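# Shut the toy oven door and leave everything upright

## Task

Swing the toy oven's door shut, release it, and make sure the oven is still upright. Any toy food basket, any small tea box, the wire rack and the small red box must all remain standing afterwards.

## Robot and tools

Robot: two six-joint arms with parallel grippers, named left_arm and right_arm. Their bases sit at about left_arm (+0.047, +0.286, +0.012) m, quat_wxyz (+1.000, 0, 0, +0.005) and right_arm (-0.006, -0.261, +0.016) m, quat_wxyz (+1.000, 0, 0, +0.031). Two head cameras, cam_head_left and cam_head_right (each 504x504), are mounted on one bar on a stand behind the arms.

Frame: all hand positions, orientations and velocities use the scene frame. Its origin is at table-top height halfway between the two nominal bases; +x points out over the table, +z up, and left_arm is on the +y side. Arm names do not match the left or right of the pictures. Reported hand poses can be a few centimetres off, more when reaching far.

Joint order, per arm, everywhere: waist, shoulder, elbow, wrist pitch, wrist yaw, wrist roll. Ranges in rad: waist -2.618 to 3.054, shoulder 0.000 to 3.142, elbow 0.000 to 3.142, wrist pitch -1.571 to 1.571, wrist yaw -1.571 to 1.571, wrist roll -2.094 to 2.094. True limits may differ by up to 0.059 rad.

Row format (shared by execute_actions and move): one flat list of 14 numbers, each in [-1, 1], covering both arms even if only one moves: left_arm's six joints then its opening, then right_arm's six joints then its opening. The joint numbers are offsets, not poses: they count from the Joint targets shown at the start of the action or move, and are scaled so 1.0 equals 2.224 rad for waist, shoulder and elbow and 8.485 rad for the three wrist joints. Sending the same offset again moves the joint further. The opening is absolute: +1 fully open (about 87 mm between pads), +0.5 about 69 mm, 0 about 43 mm, -0.5 about 18 mm, -1 shut. To leave a gripper unchanged, resend its current command; 0 means half-open, not 'no change'. Sending 0 for all of an arm's joints re-commands its current Joint targets.

execute_actions: argument actions is a list of actions; each action is a list of up to 15 rows, one per 1/30 s step, so one action lasts 0.5 s, and a short action repeats its final row. Every row in an action is measured from the targets at that action's start. An action that would push a joint more than 0.059 rad beyond its range is rejected for both arms; a malformed first action rejects the whole call. Optional cameras: a list of names, ["all"], or []; images come back automatically only when actions is empty. An empty list also shows the full state.

move: target is either one 14-number row or a list of up to 15 rows, all offsets from the same starting Joint targets. All joints move together along a smooth path, so hands trace curves, and nothing is avoided. speed (rad/s, 0.01 to 12.57, default 0.5) caps the fastest joint; one value or one per target. blend (rad) rounds corners between listed targets; 0 stops at each. opening_speed (0.2 or more per second on the -1..+1 scale) eases the grippers. blocking=false returns after about 0.5 s while motion continues. The whole list has 10 s. The result adds a move: line such as done, off_target, moving, held or fault, plus limits=held if steps were withheld.

wait: seconds from 0 to 10; arms keep their last command. stop: brakes a running move. zoom_image: camera (cam_head_left or cam_head_right) and region [x0, y0, x1, y1] in pixels of its newest picture, at most 504 by 504. finished_scene: scene is the current scene's integer number; it ends the scene permanently, so call nothing after it.

Result lines: Joint positions (rad, then gripper 0 shut to 1 open), Joint velocities (rad/s, or 'within noise'), Joint targets (the base for your next offsets), Joint torques (N m, offset and noisy, include arm weight), end_effector_position and end_effector_quat_wxyz (scene frame; position is between the finger pads, fingers point along gripper +z and close along y), grip_measured (on the opening scale), Tool commands. 'joint sent to its limit' means a joint was clipped at its end; 'joint command not followed' means the clearance check altered targets. MOTOR HOT appears at 75 °C; at 90 °C an OVER-TEMPERATURE FAULT folds that arm away for good. Stretched poses, held loads and pushing into something unreachable heat motors.

Do not let the two arms or grippers touch each other. Keep the oven upright and on the table, and do not knock over the food basket, tea box, wire rack or red box. Nothing may end up off the table. Avoid straining an arm's camera cable against objects, the table or the other arm. Release the door only when it has stopped moving. Objects may occasionally be nudged by outside disturbances. Large offsets take several actions because joint speed is limited.

Each tool is called after "Emit:" by a JSON object that holds its "api" and its "payload", one argument or row to a line.

## Session

Emit:
{"api": "execute_actions", "payload": {
  "actions": []
}}

Scene clock: 0.00 s.
left_arm: end_effector_position=(+0.4214, +0.3218, +0.0545) grip_measured=+0.990 end_effector_quat_wxyz=(+0.568, -0.101, +0.813, +0.078) | right_arm: end_effector_position=(+0.3756, -0.2298, +0.3745) grip_measured=+1.000 end_effector_quat_wxyz=(+0.703, -0.026, +0.710, +0.036)
Joint positions: left_arm=[-0.026 1.571 0.349 0.861 -0.259 -0.084 0.995] | right_arm=[0.012 1.048 1.048 -0.009 -0.014 0.014 1]
Joint velocities: within noise
Joint torques (N m): no reading
Motor temperatures (°C): left_arm=[25 27 29 28 27 29 29] | right_arm=[27 27 29 27 25 26 28]
Heat: left arm: 29 °C; right arm: 29 °C.
Joint targets: left_arm=[-0.026 1.565 0.356 0.863 -0.259 -0.083] | right_arm=[0.012 1.047 1.054 -0.017 -0.014 0.015]
Tool commands: left_gripper/opening=+1.0 right_gripper/opening=+1.0

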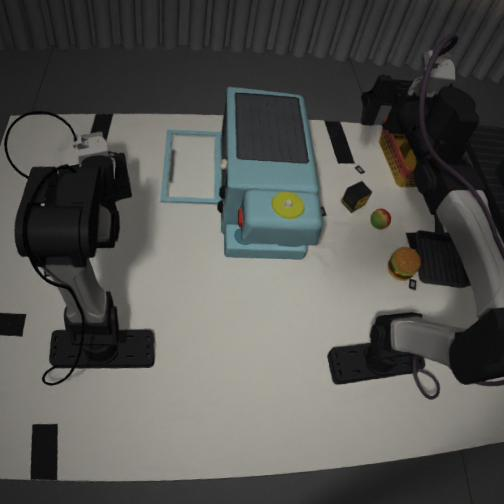

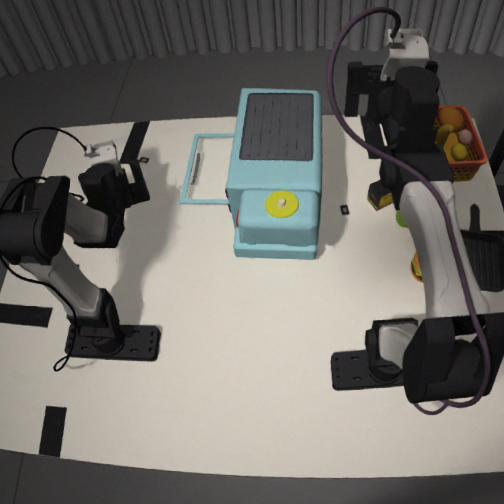

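Emit:
{"api": "zoom_image", "payload": {
  "camera": "cam_head_left",
  "region": [130, 70, 340, 280]
}}

Emit:
{"api": "zoom_image", "payload": {
  "camera": "cam_head_right",
  "region": [150, 70, 360, 280]
}}

Scaled by 2.400 from the camera's 504x504 image, which has a finer 720x720 frame.

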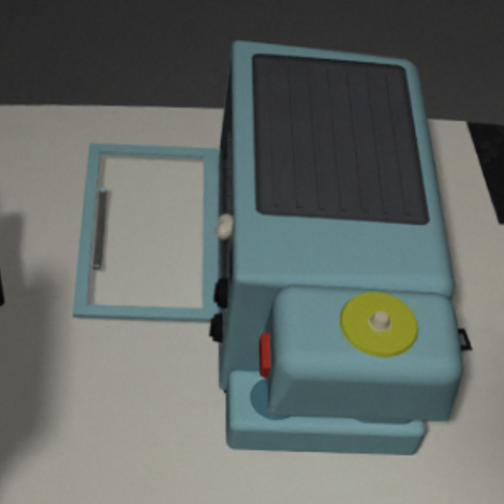

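Scaled by 2.400 from the camera's 504x504 image, which has a finer 720x720 frame.

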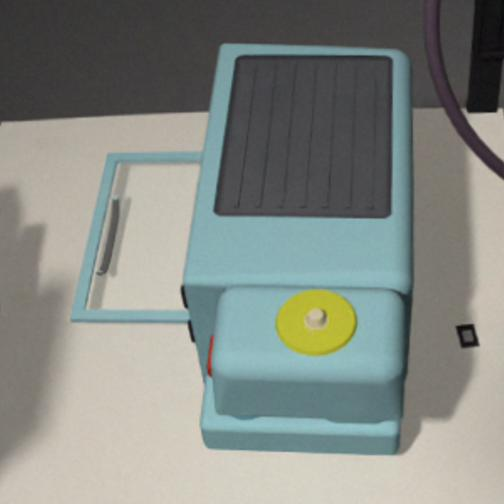

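Emit:
{"api": "move", "payload": {
  "target": [0.0944,-0.0009,0.0773,-0.0445,0.1366,0.0626,-1,0,0,0,0,0,0,1],
  "speed": 1.2,
  "cameras": ["all"]
}}

Scene clock: 7.07 s.
left_arm: end_effector_position=(+0.3996, +0.2260, +0.0637) grip_measured=-1.000 end_effector_quat_wxyz=(+0.525, +0.300, +0.762, -0.229) | right_arm: end_effector_position=(+0.3756, -0.2298, +0.3745) grip_measured=+1.000 end_effector_quat_wxyz=(+0.703, -0.026, +0.710, +0.036)
Joint positions: left_arm=[0.18 1.571 0.501 0.493 0.892 0.433 0] | right_arm=[0.012 1.048 1.048 -0.009 -0.014 0.014 1]
Joint torques (N m): left_arm=[0.68 -6.04 8.02 1.47 0.46 0.11] | right_arm=[-0.2 -3.25 7.9 2.15 -0.05 0.02]
Heat: left arm: 30 °C; right arm: 30 °C.
Joint targets: left_arm=[0.184 1.563 0.528 0.485 0.900 0.448] | right_arm=[0.012 1.047 1.054 -0.017 -0.014 0.015]
move: done

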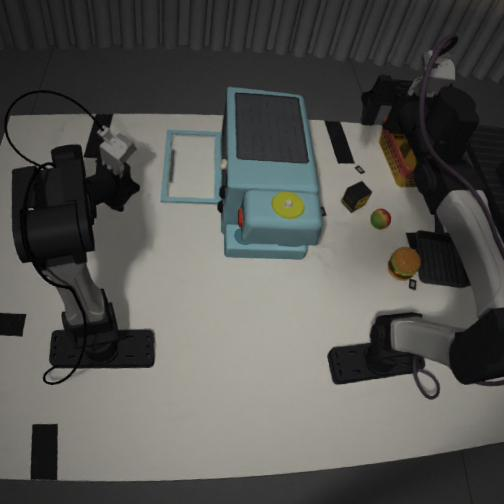

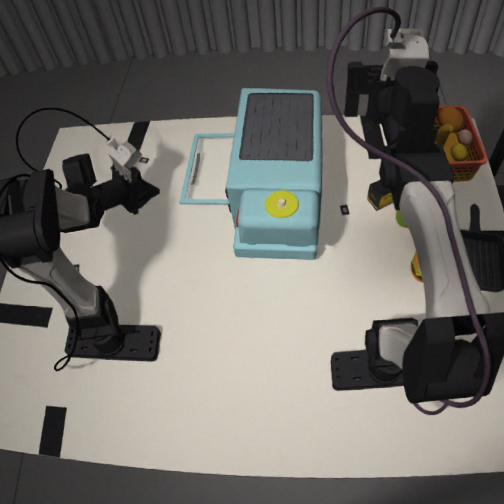

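Emit:
{"api": "move", "payload": {
  "target": [
    [0,0.1270,-0.0118,0.0383,0,0,-1,0,0,0,0,0,0,1],
    [-0.0886,0.1479,0.0243,0.0342,0,0,-1,0,0,0,0,0,0,1]
  ],
  "speed": 0.7,
  "cameras": ["all"]
}}

Emit:
{"api": "zoom_image", "payload": {
  "camera": "cam_head_left",
  "region": [100, 80, 260, 240]
}}

Scene clock: 9.90 s.
left_arm: end_effector_position=(+0.4192, +0.1697, +0.0180) grip_measured=-1.000 end_effector_quat_wxyz=(+0.517, +0.367, +0.729, -0.258) | right_arm: end_effector_position=(+0.3756, -0.2298, +0.3745) grip_measured=+1.000 end_effector_quat_wxyz=(+0.703, -0.026, +0.710, +0.036)
Joint positions: left_arm=[0.008 1.882 0.557 0.779 0.874 0.438 0] | right_arm=[0.012 1.048 1.048 -0.009 -0.014 0.014 1]
Joint velocities: left_arm=[within noise] | right_arm=[-0.012 -0.007 0.002 -0.022 -0.154 0.022 0]
Joint torques (N m): left_arm=[-1.66 -5.89 6.68 1.55 0.67 0.11] | right_arm=[0.08 -3.22 7.91 2.14 0 0.02]
Heat: left arm: 30 °C; right arm: 31 °C.
Joint targets: left_arm=[-0.013 1.892 0.582 0.775 0.900 0.448] | right_arm=[0.012 1.047 1.054 -0.017 -0.014 0.015]
move: done

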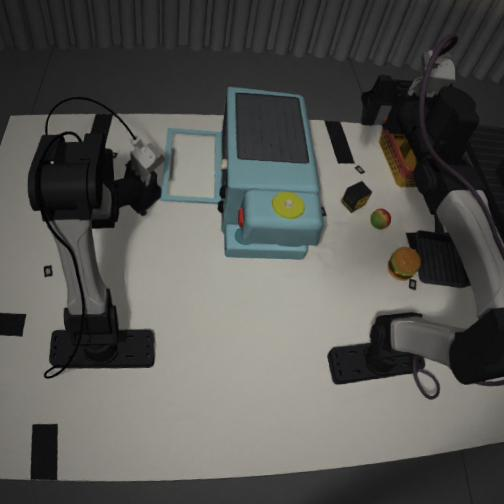

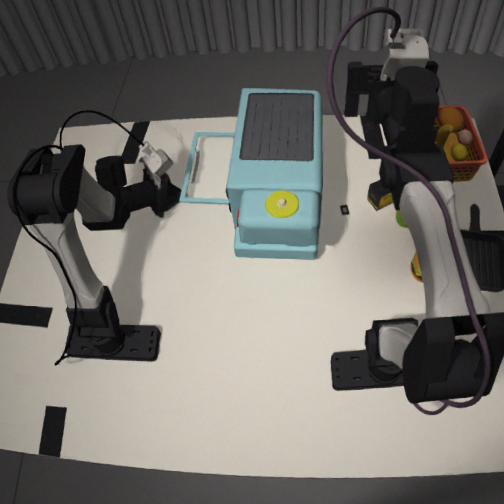

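Scaled by 3.150 from the camera's 504x504 image, which has a finer 720x720 frame.

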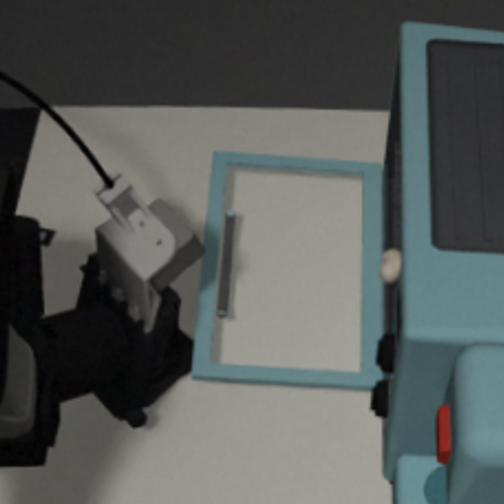

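Emit:
{"api": "move", "payload": {
  "target": [-0.018,0.002,0,0,0,0,-1,0,0,0,0,0,0,1],
  "speed": 0.3,
  "cameras": ["all"]
}}

Emit:
{"api": "zoom_image", "payload": {
  "camera": "cam_head_left",
  "region": [100, 80, 260, 240]
}}

Emit:
{"api": "zoom_image", "payload": {
  "camera": "cam_head_right",
  "region": [120, 80, 280, 240]
}}

Scene clock: 11.00 s.
left_arm: end_effector_position=(+0.4202, +0.1685, +0.0134) grip_measured=-1.000 end_effector_quat_wxyz=(+0.512, +0.367, +0.736, -0.247) | right_arm: end_effector_position=(+0.3756, -0.2298, +0.3745) grip_measured=+1.000 end_effector_quat_wxyz=(+0.703, -0.026, +0.710, +0.036)
Joint positions: left_arm=[-0.008 1.885 0.557 0.774 0.835 0.443 0] | right_arm=[0.012 1.048 1.048 -0.009 -0.014 0.014 1]
Joint torques (N m): left_arm=[-3.67 -5.81 6.65 1.61 1.04 0.06] | right_arm=[0.01 -3.06 8.25 2.11 -0.01 0.04]
Heat: left arm: 30 °C; right arm: 31 °C.
Joint targets: left_arm=[-0.053 1.897 0.582 0.775 0.901 0.448] | right_arm=[0.012 1.047 1.054 -0.017 -0.014 0.015]
move: off_target (left_arm); left_arm: the wrist yaw is farthest, 0.065 rad from its target

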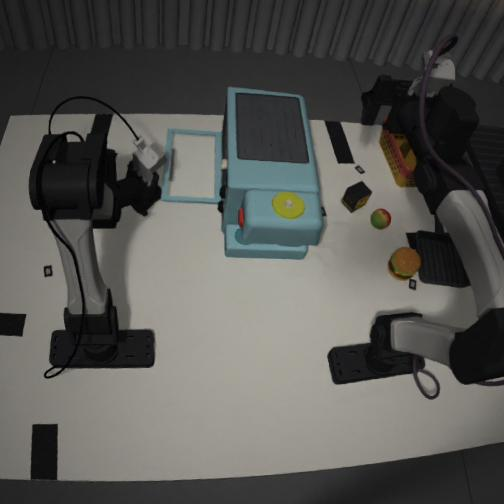

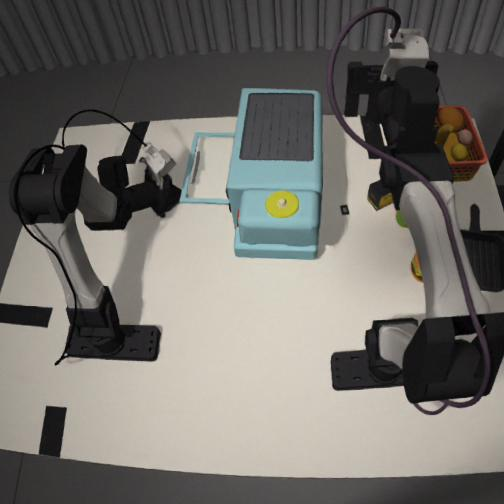

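Scaled by 3.150 from the camera's 504x504 image, which has a finer 720x720 frame.

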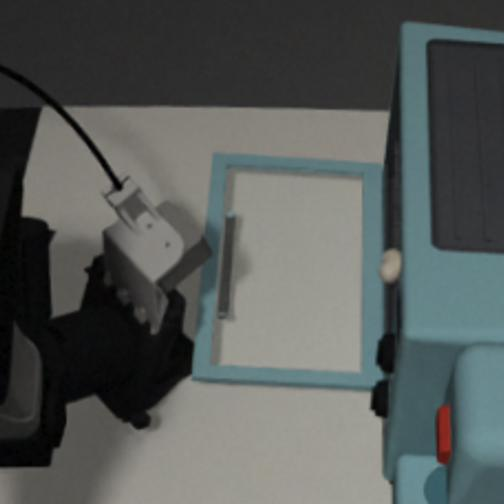

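Scaled by 3.150 from the camera's 504x504 image, which has a finer 720x720 frame.

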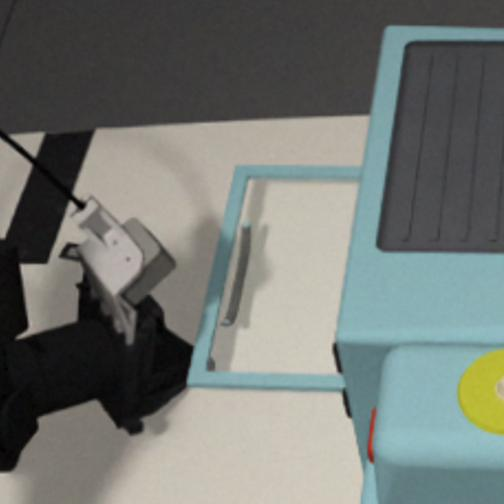

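Emit:
{"api": "move", "payload": {
  "target": [
    [0.005,-0.0585,0.0247,-0.0212,0,0,-1,0,0,0,0,0,0,1],
    [-0.0184,-0.1596,0.0701,-0.0581,0,0,-1,0,0,0,0,0,0,1]
  ],
  "speed": 0.4,
  "blend": 0.05,
  "cameras": ["all"]
}}

Emit:
{"api": "zoom_image", "payload": {
  "camera": "cam_head_left",
  "region": [100, 80, 260, 240]
}}

Emit:
{"api": "zoom_image", "payload": {
  "camera": "cam_head_right",
  "region": [120, 80, 280, 240]
}}

Scene clock: 13.43 s.
left_arm: end_effector_position=(+0.4082, +0.1333, +0.1063) grip_measured=-1.000 end_effector_quat_wxyz=(+0.497, +0.403, +0.711, -0.290) | right_arm: end_effector_position=(+0.3756, -0.2298, +0.3745) grip_measured=+1.000 end_effector_quat_wxyz=(+0.703, -0.026, +0.710, +0.036)
Joint positions: left_arm=[-0.086 1.564 0.71 0.29 0.888 0.443 0] | right_arm=[0.012 1.048 1.048 -0.009 -0.014 0.014 1]
Joint torques (N m): left_arm=[-0.46 -8.01 8.83 1.49 0.47 0.07] | right_arm=[-0.16 -3.06 8.05 2.14 0.01 0.02]
Heat: left arm: 30 °C; right arm: 31 °C.
Joint targets: left_arm=[-0.094 1.542 0.738 0.282 0.900 0.448] | right_arm=[0.012 1.047 1.054 -0.017 -0.014 0.015]
move: done

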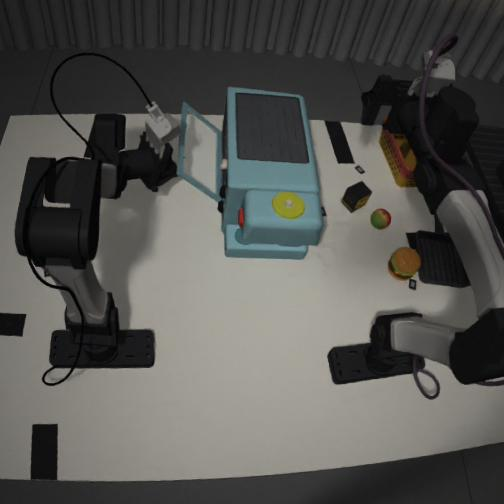

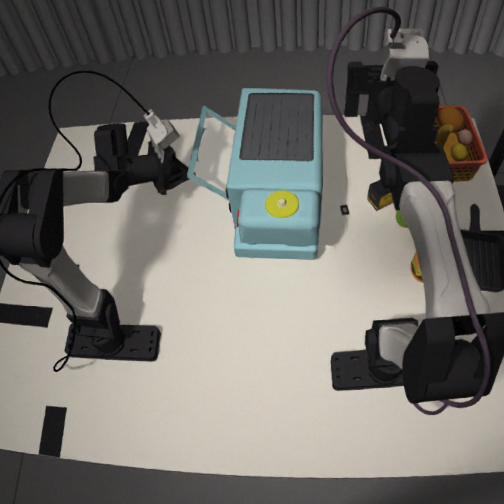

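Scaled by 3.150 from the camera's 504x504 image, which has a finer 720x720 frame.

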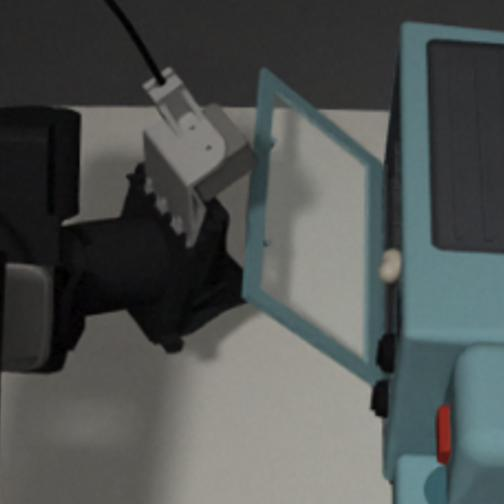

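Scaled by 3.150 from the camera's 504x504 image, which has a finer 720x720 frame.

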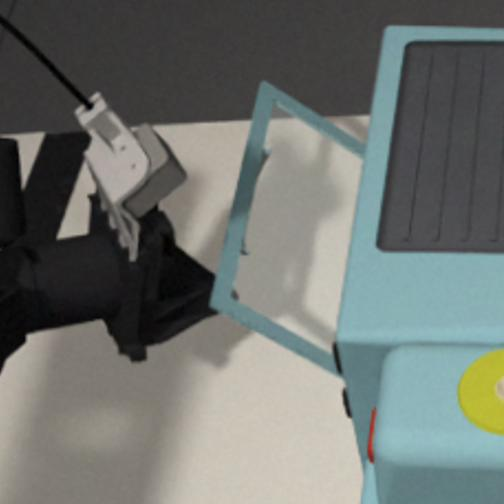

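Emit:
{"api": "move", "payload": {
  "target": [
    [-0.0517,0,0.0699,-0.0183,0,0,-1,0,0,0,0,0,0,1],
    [-0.0841,0.0283,0.0985,-0.0184,0,0,-1,0,0,0,0,0,0,1]
  ],
  "speed": 0.3,
  "blend": 0.05,
  "cameras": ["all"]
}}

Emit:
{"api": "zoom_image", "payload": {
  "camera": "cam_head_left",
  "region": [100, 80, 260, 240]
}}

Emit:
{"api": "zoom_image", "payload": {
  "camera": "cam_head_right",
  "region": [120, 80, 280, 240]
}}

Scene clock: 15.10 s.
left_arm: end_effector_position=(+0.4060, +0.0572, +0.1522) grip_measured=-1.000 end_effector_quat_wxyz=(+0.479, +0.473, +0.660, -0.334) | right_arm: end_effector_position=(+0.3756, -0.2298, +0.3745) grip_measured=+1.000 end_effector_quat_wxyz=(+0.703, -0.026, +0.710, +0.036)
Joint positions: left_arm=[-0.279 1.593 0.926 0.135 0.892 0.443 0] | right_arm=[0.012 1.048 1.048 -0.009 -0.014 0.014 1]
Joint torques (N m): left_arm=[0.05 -5.67 9.55 1.51 0.46 0.06] | right_arm=[-0.01 -3.36 7.99 2.19 -0.01 0.01]
Heat: left arm: 31 °C; right arm: 32 °C.
Joint targets: left_arm=[-0.281 1.605 0.957 0.126 0.900 0.448] | right_arm=[0.012 1.047 1.054 -0.017 -0.014 0.015]
move: done; blend cut to 0.036 rad at target 1

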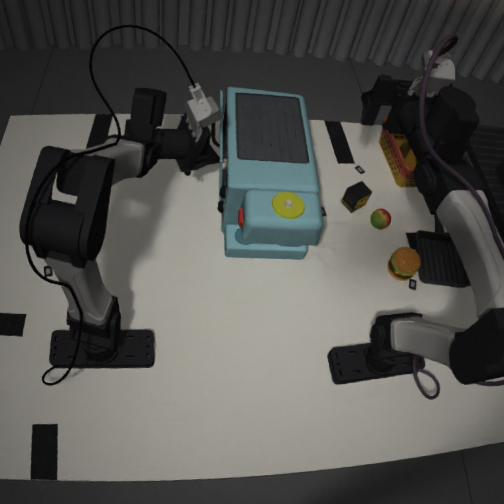

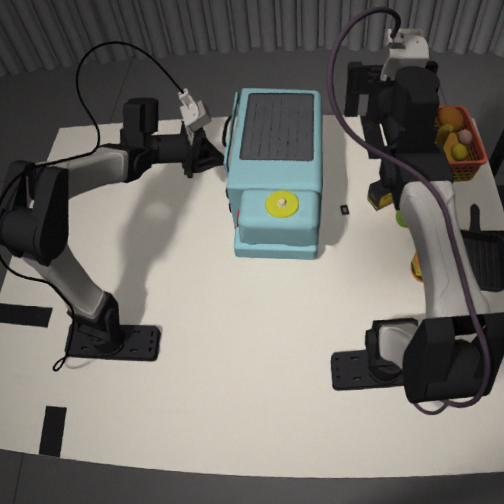

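Scaled by 3.150 from the camera's 504x504 image, which has a finer 720x720 frame.

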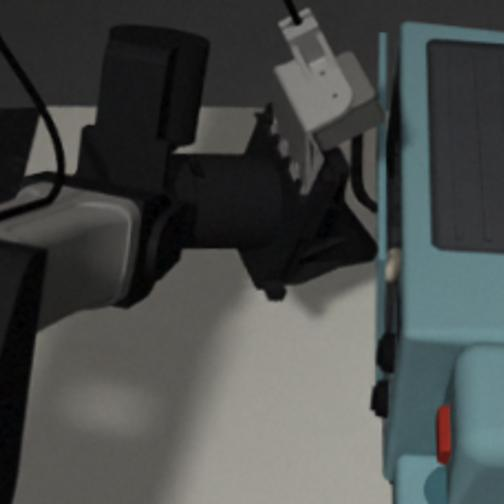

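Scaled by 3.150 from the camera's 504x504 image, which has a finer 720x720 frame.

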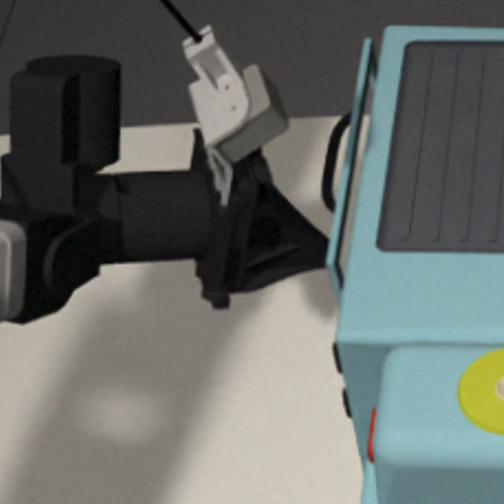

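Emit:
{"api": "move", "payload": {
  "target": [-0.036,0.003,0.003,0,0,0,-1,0,0,0,0,0,0,1],
  "speed": 0.15,
  "cameras": ["all"]
}}

Emit:
{"api": "zoom_image", "payload": {
  "camera": "cam_head_left",
  "region": [100, 80, 260, 240]
}}

Emit:
{"api": "zoom_image", "payload": {
  "camera": "cam_head_right",
  "region": [120, 80, 280, 240]
}}

Scene clock: 16.30 s.
left_arm: end_effector_position=(+0.3999, +0.0456, +0.1499) grip_measured=-1.000 end_effector_quat_wxyz=(+0.471, +0.482, +0.660, -0.332) | right_arm: end_effector_position=(+0.3756, -0.2298, +0.3745) grip_measured=+1.000 end_effector_quat_wxyz=(+0.703, -0.026, +0.710, +0.036)
Joint positions: left_arm=[-0.319 1.593 0.93 0.122 0.861 0.443 0] | right_arm=[0.012 1.048 1.048 -0.009 -0.014 0.014 1]
Joint torques (N m): left_arm=[-3.49 -5.01 9.81 1.61 0.74 0.05] | right_arm=[0.1 -3.37 8.2 2.15 -0.01 -0.02]
Heat: left arm: 31 °C; right arm: 32 °C.
Joint targets: left_arm=[-0.361 1.611 0.964 0.126 0.900 0.448] | right_arm=[0.012 1.047 1.054 -0.017 -0.014 0.015]
move: off_target (left_arm); left_arm: the waist is farthest, 0.042 rad from its target

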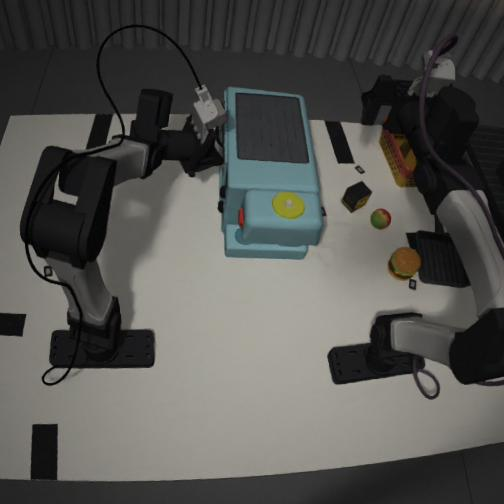

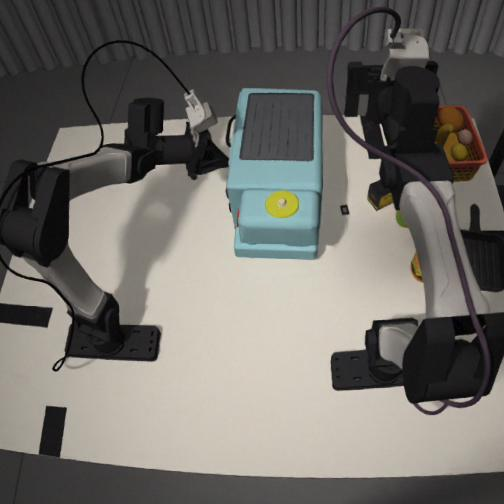

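Scaled by 3.150 from the camera's 504x504 image, which has a finer 720x720 frame.

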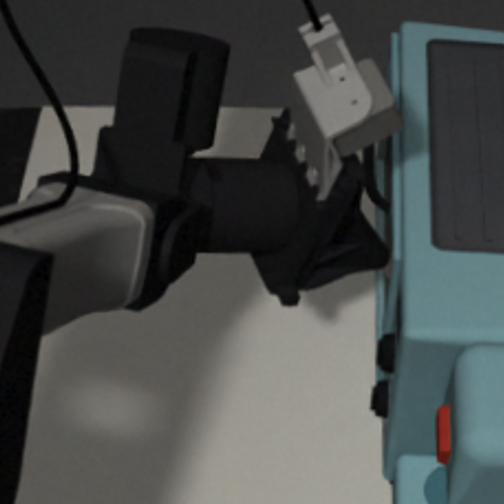

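Scaled by 3.150 from the camera's 504x504 image, which has a finer 720x720 frame.

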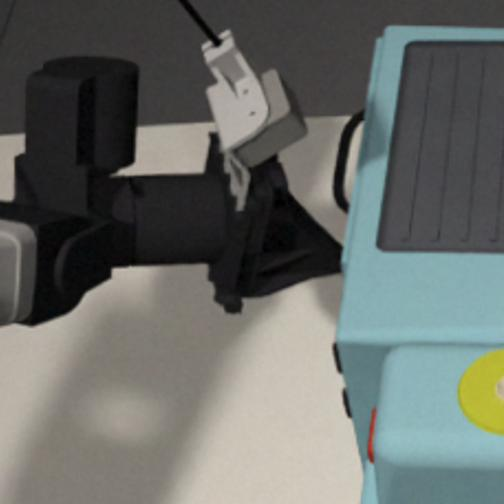

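Closed. Retreat with waist.

Emit:
{"api": "move", "payload": {
  "target": [0.11,0,0,0,0,0,-1,0,0,0,0,0,0,1],
  "speed": 0.6,
  "cameras": ["all"]
}}

Emit:
{"api": "finished_scene", "payload": {
  "scene": 1
}}

Scene clock: 17.37 s.
left_arm: end_effector_position=(+0.4381, +0.1195, +0.1492) grip_measured=-1.000 end_effector_quat_wxyz=(+0.499, +0.415, +0.701, -0.296) | right_arm: end_effector_position=(+0.3756, -0.2298, +0.3745) grip_measured=+1.000 end_effector_quat_wxyz=(+0.703, -0.026, +0.710, +0.036)
Joint positions: left_arm=[-0.113 1.6 0.93 0.122 0.892 0.443 0] | right_arm=[0.012 1.048 1.048 -0.009 -0.014 0.014 1]
Joint torques (N m): left_arm=[-0.16 -5.68 9.74 1.61 0.48 0.05] | right_arm=[-0.02 -3.32 8.16 2.22 -0.06 -0.06]
Heat: left arm: 31 °C; right arm: 32 °C.
Joint targets: left_arm=[-0.116 1.612 0.964 0.126 0.900 0.448] | right_arm=[0.012 1.047 1.054 -0.017 -0.014 0.015]
move: done

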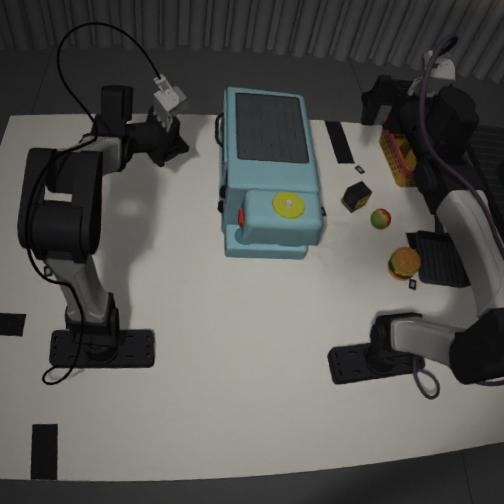

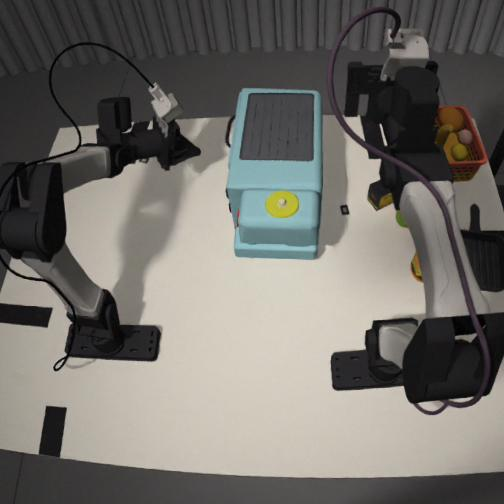

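The scene is finished: the task was done.


## Next scene

The same job, from a new start.

Emit:
{"api": "execute_actions", "payload": {
  "actions": []
}}

Emit:
{"api": "zoom_image", "payload": {
  "camera": "cam_head_left",
  "region": [100, 70, 310, 280]
}}

Emit:
{"api": "zoom_image", "payload": {
  "camera": "cam_head_right",
  "region": [120, 70, 330, 280]
}}

Nothing of this call was run. Scene 2 begins with your next reply.

Nothing of this call was run. Scene 2 begins with your next reply.

Nothing of this call was run. Scene 2 begins with your next reply.

Emit:
{"api": "execute_actions", "payload": {
  "actions": []
}}

Emit:
{"api": "zoom_image", "payload": {
  "camera": "cam_head_left",
  "region": [130, 70, 340, 280]
}}

Emit:
{"api": "zoom_image", "payload": {
  "camera": "cam_head_right",
  "region": [150, 70, 360, 280]
}}

Scene clock: 0.00 s.
left_arm: end_effector_position=(+0.4310, +0.2880, +0.3590) grip_measured=+0.990 end_effector_quat_wxyz=(+0.692, +0.005, +0.722, +0.006) | right_arm: end_effector_position=(+0.3680, -0.2740, +0.0492) grip_measured=+1.000 end_effector_quat_wxyz=(+0.534, +0.045, +0.844, -0.003)
Joint positions: left_arm=[-0.006 1.06 1.042 -0.026 0.002 0.016 0.995] | right_arm=[-0.091 1.541 0.388 0.709 0.027 0.06 1]
Joint velocities: within noise
Joint torques (N m): no reading
Motor temperatures (°C): left_arm=[25 26 29 28 27 29 29] | right_arm=[27 27 29 27 25 26 28]
Heat: left arm: 29 °C; right arm: 29 °C.
Joint targets: left_arm=[-0.006 1.057 1.052 -0.023 0.002 0.016] | right_arm=[-0.091 1.538 0.393 0.700 0.027 0.061]
Tool commands: left_gripper/opening=+1.0 right_gripper/opening=+1.0

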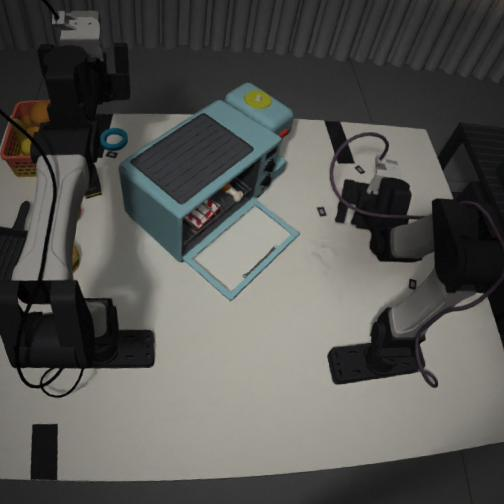

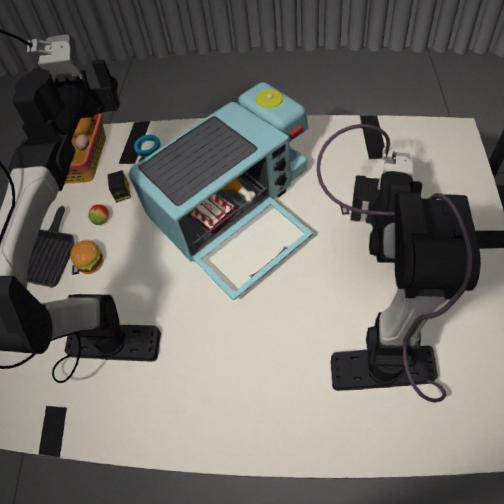

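Scaled by 2.400 from the camera's 504x504 image, which has a finer 720x720 frame.

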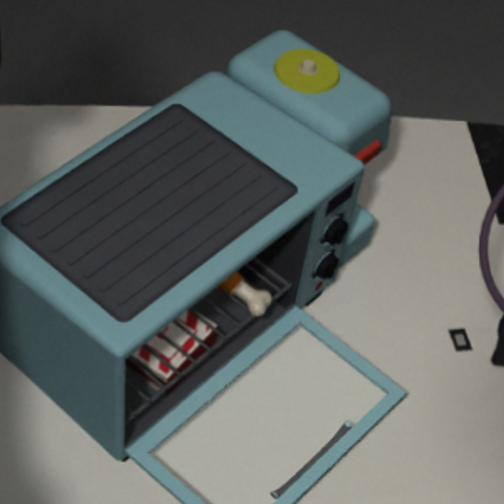

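Scaled by 2.400 from the camera's 504x504 image, which has a finer 720x720 frame.

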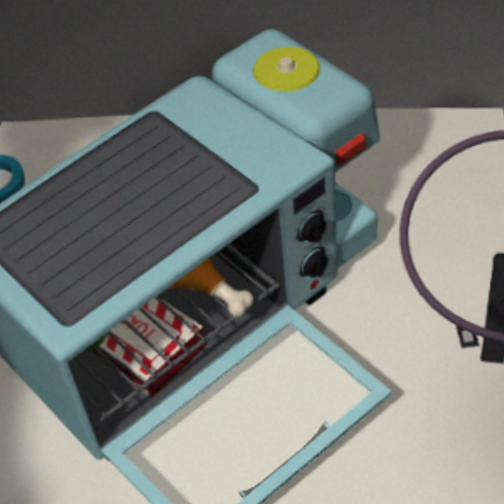

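Emit:
{"api": "move", "payload": {
  "target": [
    [0,0,0,0,0,0,1,-0.0103,-0.2214,-0.0879,-0.0441,-0.1093,-0.06,-1],
    [0,0,0,0,0,0,1,0.0017,0.0432,-0.1075,0.0304,-0.1093,-0.06,-1],
    [0,0,0,0,0,0,1,0.0491,0.107,-0.0238,0.0252,-0.1093,-0.06,-1]
  ],
  "speed": [1.0,0.8,0.4],
  "blend": [0.1,0.02,0],
  "opening_speed": 2,
  "cameras": ["all"]
}}

Emit:
{"api": "zoom_image", "payload": {
  "camera": "cam_head_left",
  "region": [180, 170, 340, 330]
}}

Emit:
{"api": "zoom_image", "payload": {
  "camera": "cam_head_right",
  "region": [190, 170, 350, 330]
}}

Scene clock: 5.73 s.
left_arm: end_effector_position=(+0.4310, +0.2880, +0.3590) grip_measured=+0.990 end_effector_quat_wxyz=(+0.692, +0.005, +0.722, +0.006) | right_arm: end_effector_position=(+0.2963, -0.1143, +0.0207) grip_measured=-0.975 end_effector_quat_wxyz=(+0.509, -0.403, +0.705, +0.286)
Joint positions: left_arm=[-0.006 1.06 1.042 -0.026 0.002 0.016 0.995] | right_arm=[0.007 1.759 0.313 0.915 -0.891 -0.436 0.012]
Joint torques (N m): left_arm=[0.24 -3.14 8.44 1.94 0.07 0.01] | right_arm=[0.99 -4.57 5.89 1.79 -0.32 -0.15]
Heat: left arm: 30 °C; right arm: 30 °C.
Joint targets: left_arm=[-0.006 1.057 1.052 -0.023 0.002 0.016] | right_arm=[0.018 1.776 0.339 0.914 -0.901 -0.448]
move: done

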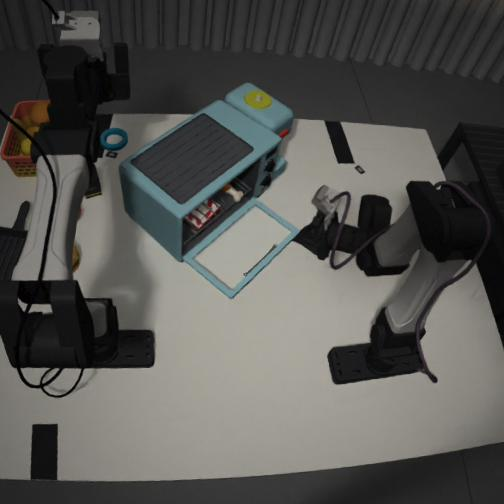

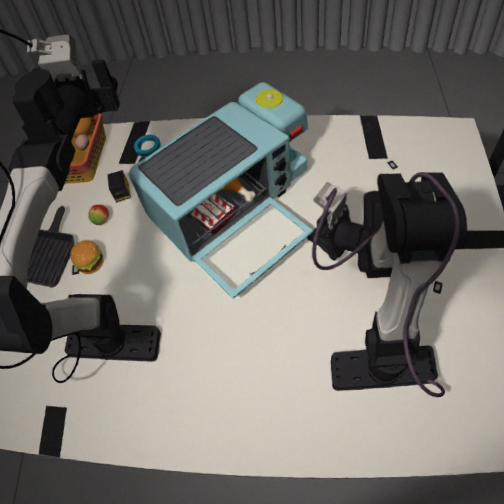

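Scaled by 3.150 from the camera's 504x504 image, which has a finer 720x720 frame.

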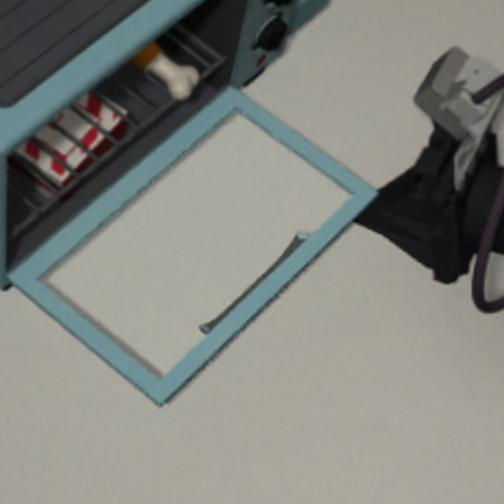

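Scaled by 3.150 from the camera's 504x504 image, which has a finer 720x720 frame.

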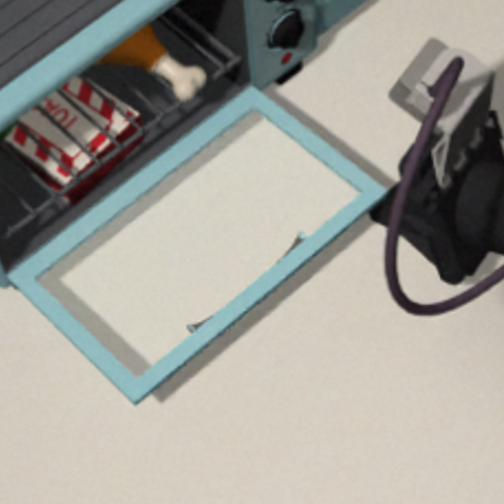

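Emit:
{"api": "move", "payload": {
  "target": [
    [0,0,0,0,0,0,1,0.027,0,0,0,0,0,-1],
    [0,0,0,0,0,0,1,0.0315,-0.0655,0.0352,-0.0264,0,0,-1],
    [0,0,0,0,0,0,1,0.0436,-0.1872,0.1005,-0.0753,0,0,-1]
  ],
  "speed": 0.45,
  "blend": [0.02,0.05,0],
  "cameras": ["all"]
}}

Emit:
{"api": "zoom_image", "payload": {
  "camera": "cam_head_left",
  "region": [180, 140, 340, 300]
}}

Emit:
{"api": "zoom_image", "payload": {
  "camera": "cam_head_right",
  "region": [190, 140, 350, 300]
}}

Scene clock: 8.53 s.
left_arm: end_effector_position=(+0.4310, +0.2880, +0.3590) grip_measured=+0.990 end_effector_quat_wxyz=(+0.692, +0.005, +0.722, +0.006) | right_arm: end_effector_position=(+0.2943, -0.0824, +0.1083) grip_measured=-0.975 end_effector_quat_wxyz=(+0.484, -0.435, +0.691, +0.314)
Joint positions: left_arm=[-0.006 1.06 1.042 -0.026 0.002 0.016 0.995] | right_arm=[0.108 1.38 0.536 0.285 -0.889 -0.438 0.012]
Joint torques (N m): left_arm=[0.25 -3.12 8.42 1.95 0.08 0.01] | right_arm=[0.49 -7.38 8.62 1.71 -0.38 -0.19]
Heat: left arm: 31 °C; right arm: 30 °C.
Joint targets: left_arm=[-0.006 1.057 1.052 -0.023 0.002 0.016] | right_arm=[0.115 1.360 0.563 0.275 -0.901 -0.448]
move: done

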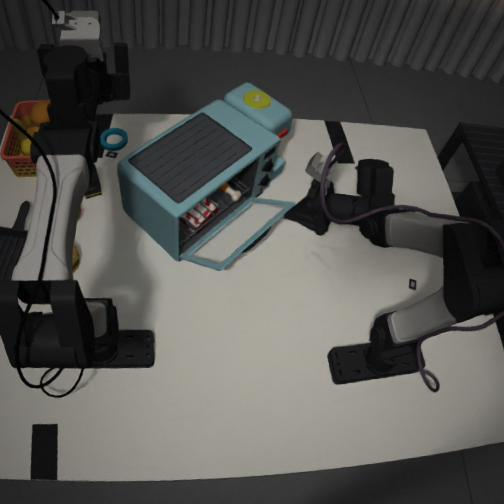

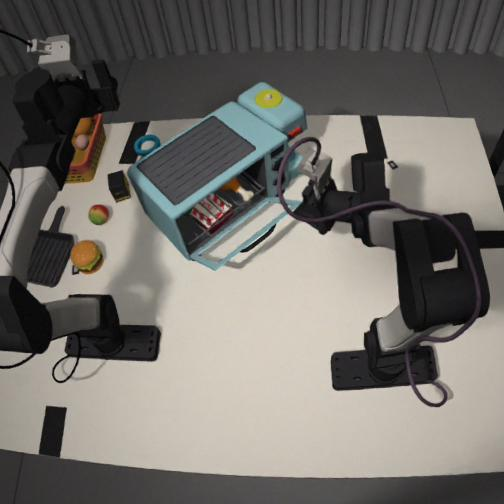

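Scaled by 3.150 from the camera's 504x504 image, which has a finer 720x720 frame.

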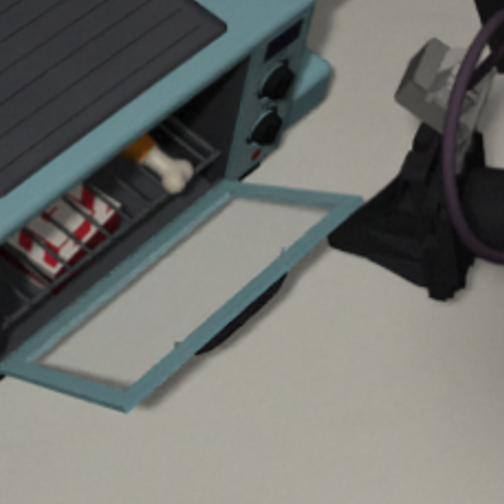

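Scaled by 3.150 from the camera's 504x504 image, which has a finer 720x720 frame.

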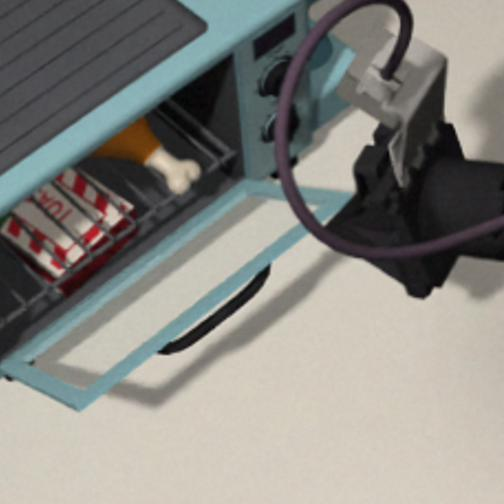

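Emit:
{"api": "move", "payload": {
  "target": [
    [0,0,0,0,0,0,1,0.0337,0.0569,0.1174,-0.0159,0,0,-1],
    [0,0,0,0,0,0,1,0.0589,0.1524,0.2161,-0.0166,0,0,-1]
  ],
  "speed": [0.35,0.22],
  "blend": [0.05,0],
  "cameras": ["all"]
}}

Emit:
{"api": "zoom_image", "payload": {
  "camera": "cam_head_left",
  "region": [170, 120, 330, 280]
}}

Emit:
{"api": "zoom_image", "payload": {
  "camera": "cam_head_right",
  "region": [180, 120, 340, 280]
}}

Scene clock: 11.17 s.
left_arm: end_effector_position=(+0.4310, +0.2880, +0.3590) grip_measured=+0.990 end_effector_quat_wxyz=(+0.692, +0.005, +0.722, +0.006) | right_arm: end_effector_position=(+0.3624, -0.0165, +0.1535) grip_measured=-0.975 end_effector_quat_wxyz=(+0.464, -0.480, +0.657, +0.350)
Joint positions: left_arm=[-0.006 1.06 1.042 -0.026 0.002 0.016 0.995] | right_arm=[0.232 1.669 1.005 0.11 -0.906 -0.438 0.012]
Joint torques (N m): left_arm=[0.25 -3.12 8.43 1.95 0.08 0.01] | right_arm=[1.36 -6.24 9.91 2.12 -0.16 -0.08]
Heat: left arm: 32 °C; right arm: 30 °C.
Joint targets: left_arm=[-0.006 1.057 1.052 -0.023 0.002 0.016] | right_arm=[0.246 1.699 1.044 0.134 -0.901 -0.448]
move: off_target (right_arm); right_arm: the elbow is farthest, 0.039 rad from its target

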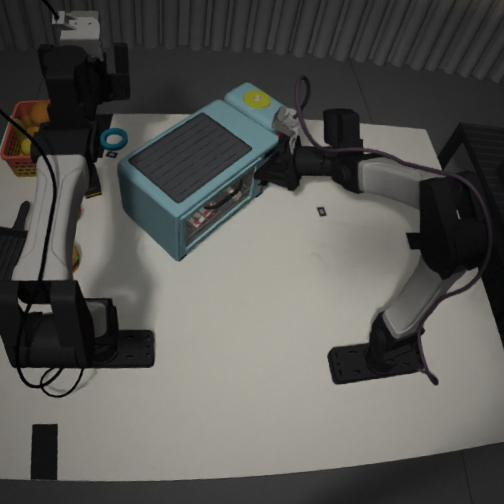

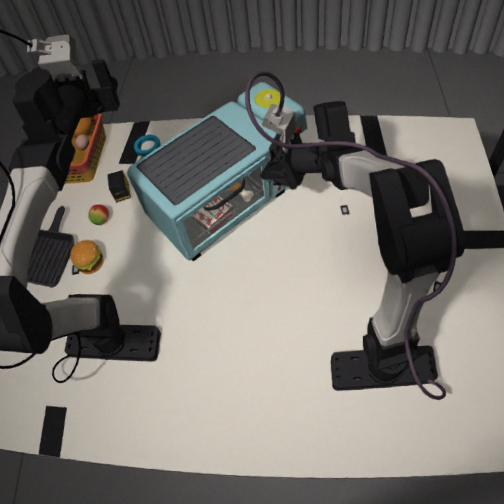

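Scaled by 3.150 from the camera's 504x504 image, which has a finer 720x720 frame.

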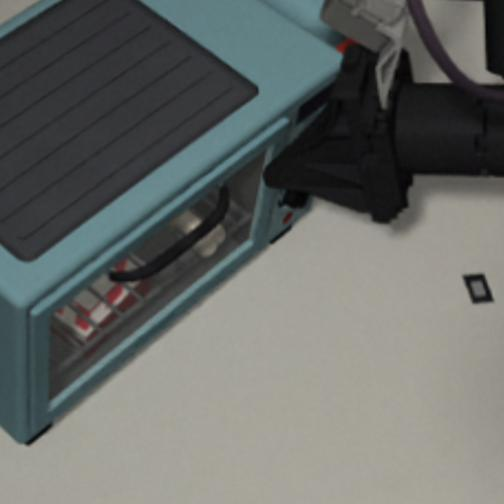

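Scaled by 3.150 from the camera's 504x504 image, which has a finer 720x720 frame.

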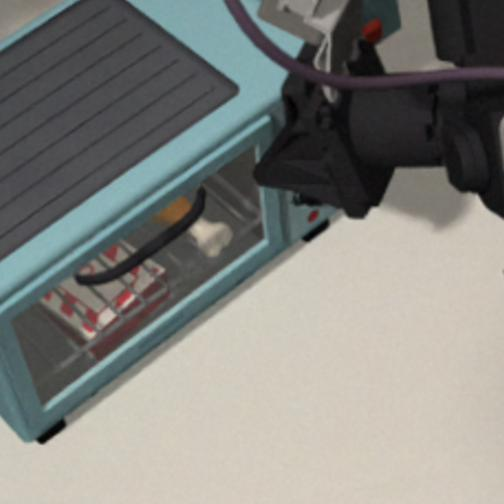

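Emit:
{"api": "move", "payload": {
  "target": [
    [0,0,0,0,0,0,1,0.015,0.016,0.016,0,0,0,-1],
    [0,0,0,0,0,0,1,-0.045,-0.0956,-0.0989,0.0008,0,0,-1]
  ],
  "speed": [0.15,0.45],
  "cameras": ["all"]
}}

Emit:
{"api": "zoom_image", "payload": {
  "camera": "cam_head_left",
  "region": [170, 120, 330, 280]
}}

Emit:
{"api": "zoom_image", "payload": {
  "camera": "cam_head_right",
  "region": [180, 120, 340, 280]
}}

Scene clock: 13.27 s.
left_arm: end_effector_position=(+0.4310, +0.2880, +0.3590) grip_measured=+0.990 end_effector_quat_wxyz=(+0.692, +0.005, +0.722, +0.006) | right_arm: end_effector_position=(+0.3421, -0.0558, +0.1558) grip_measured=-0.975 end_effector_quat_wxyz=(+0.485, -0.455, +0.671, +0.328)
Joint positions: left_arm=[-0.006 1.06 1.042 -0.026 0.002 0.016 0.995] | right_arm=[0.15 1.511 0.842 0.134 -0.908 -0.438 0.012]
Joint torques (N m): left_arm=[0.21 -3.12 8.44 1.95 0.08 0.01] | right_arm=[-0.39 -9.63 5.6 1.89 -0.16 -0.09]
Heat: left arm: 32 °C; right arm: 31 °C.
Joint targets: left_arm=[-0.006 1.057 1.052 -0.023 0.002 0.016] | right_arm=[0.146 1.486 0.824 0.141 -0.901 -0.448]
move: done

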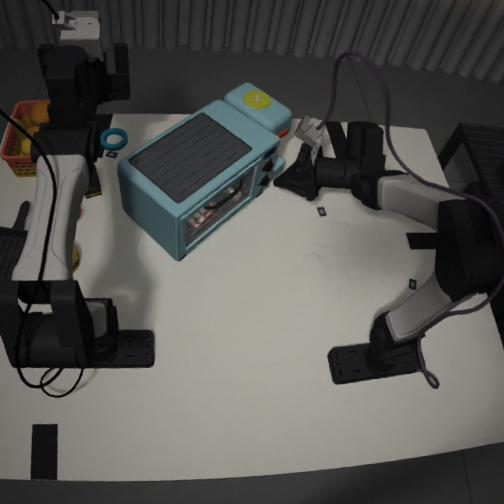

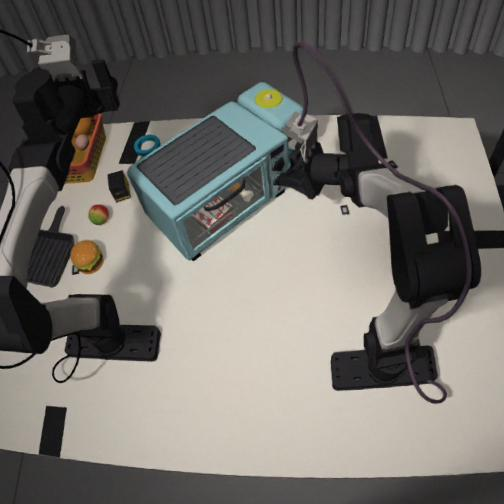

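Scaled by 3.150 from the camera's 504x504 image, which has a finer 720x720 frame.

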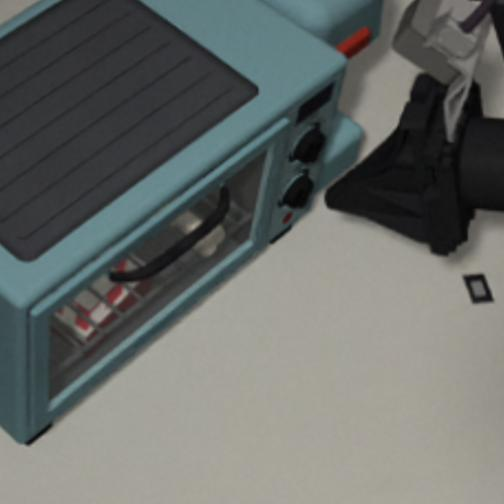

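Scaled by 3.150 from the camera's 504x504 image, which has a finer 720x720 frame.

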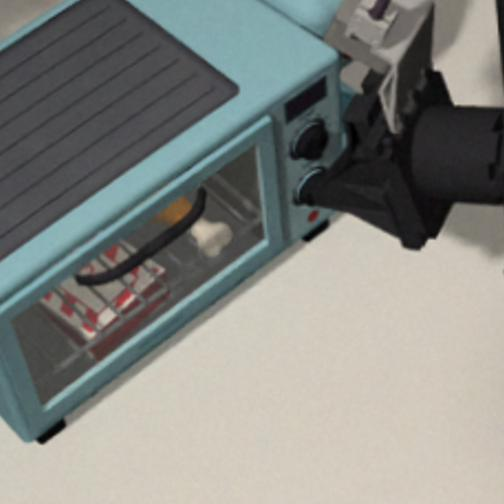

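Door closed.

Emit:
{"api": "finished_scene", "payload": {
  "scene": 2
}}

The scene is finished: the task was done.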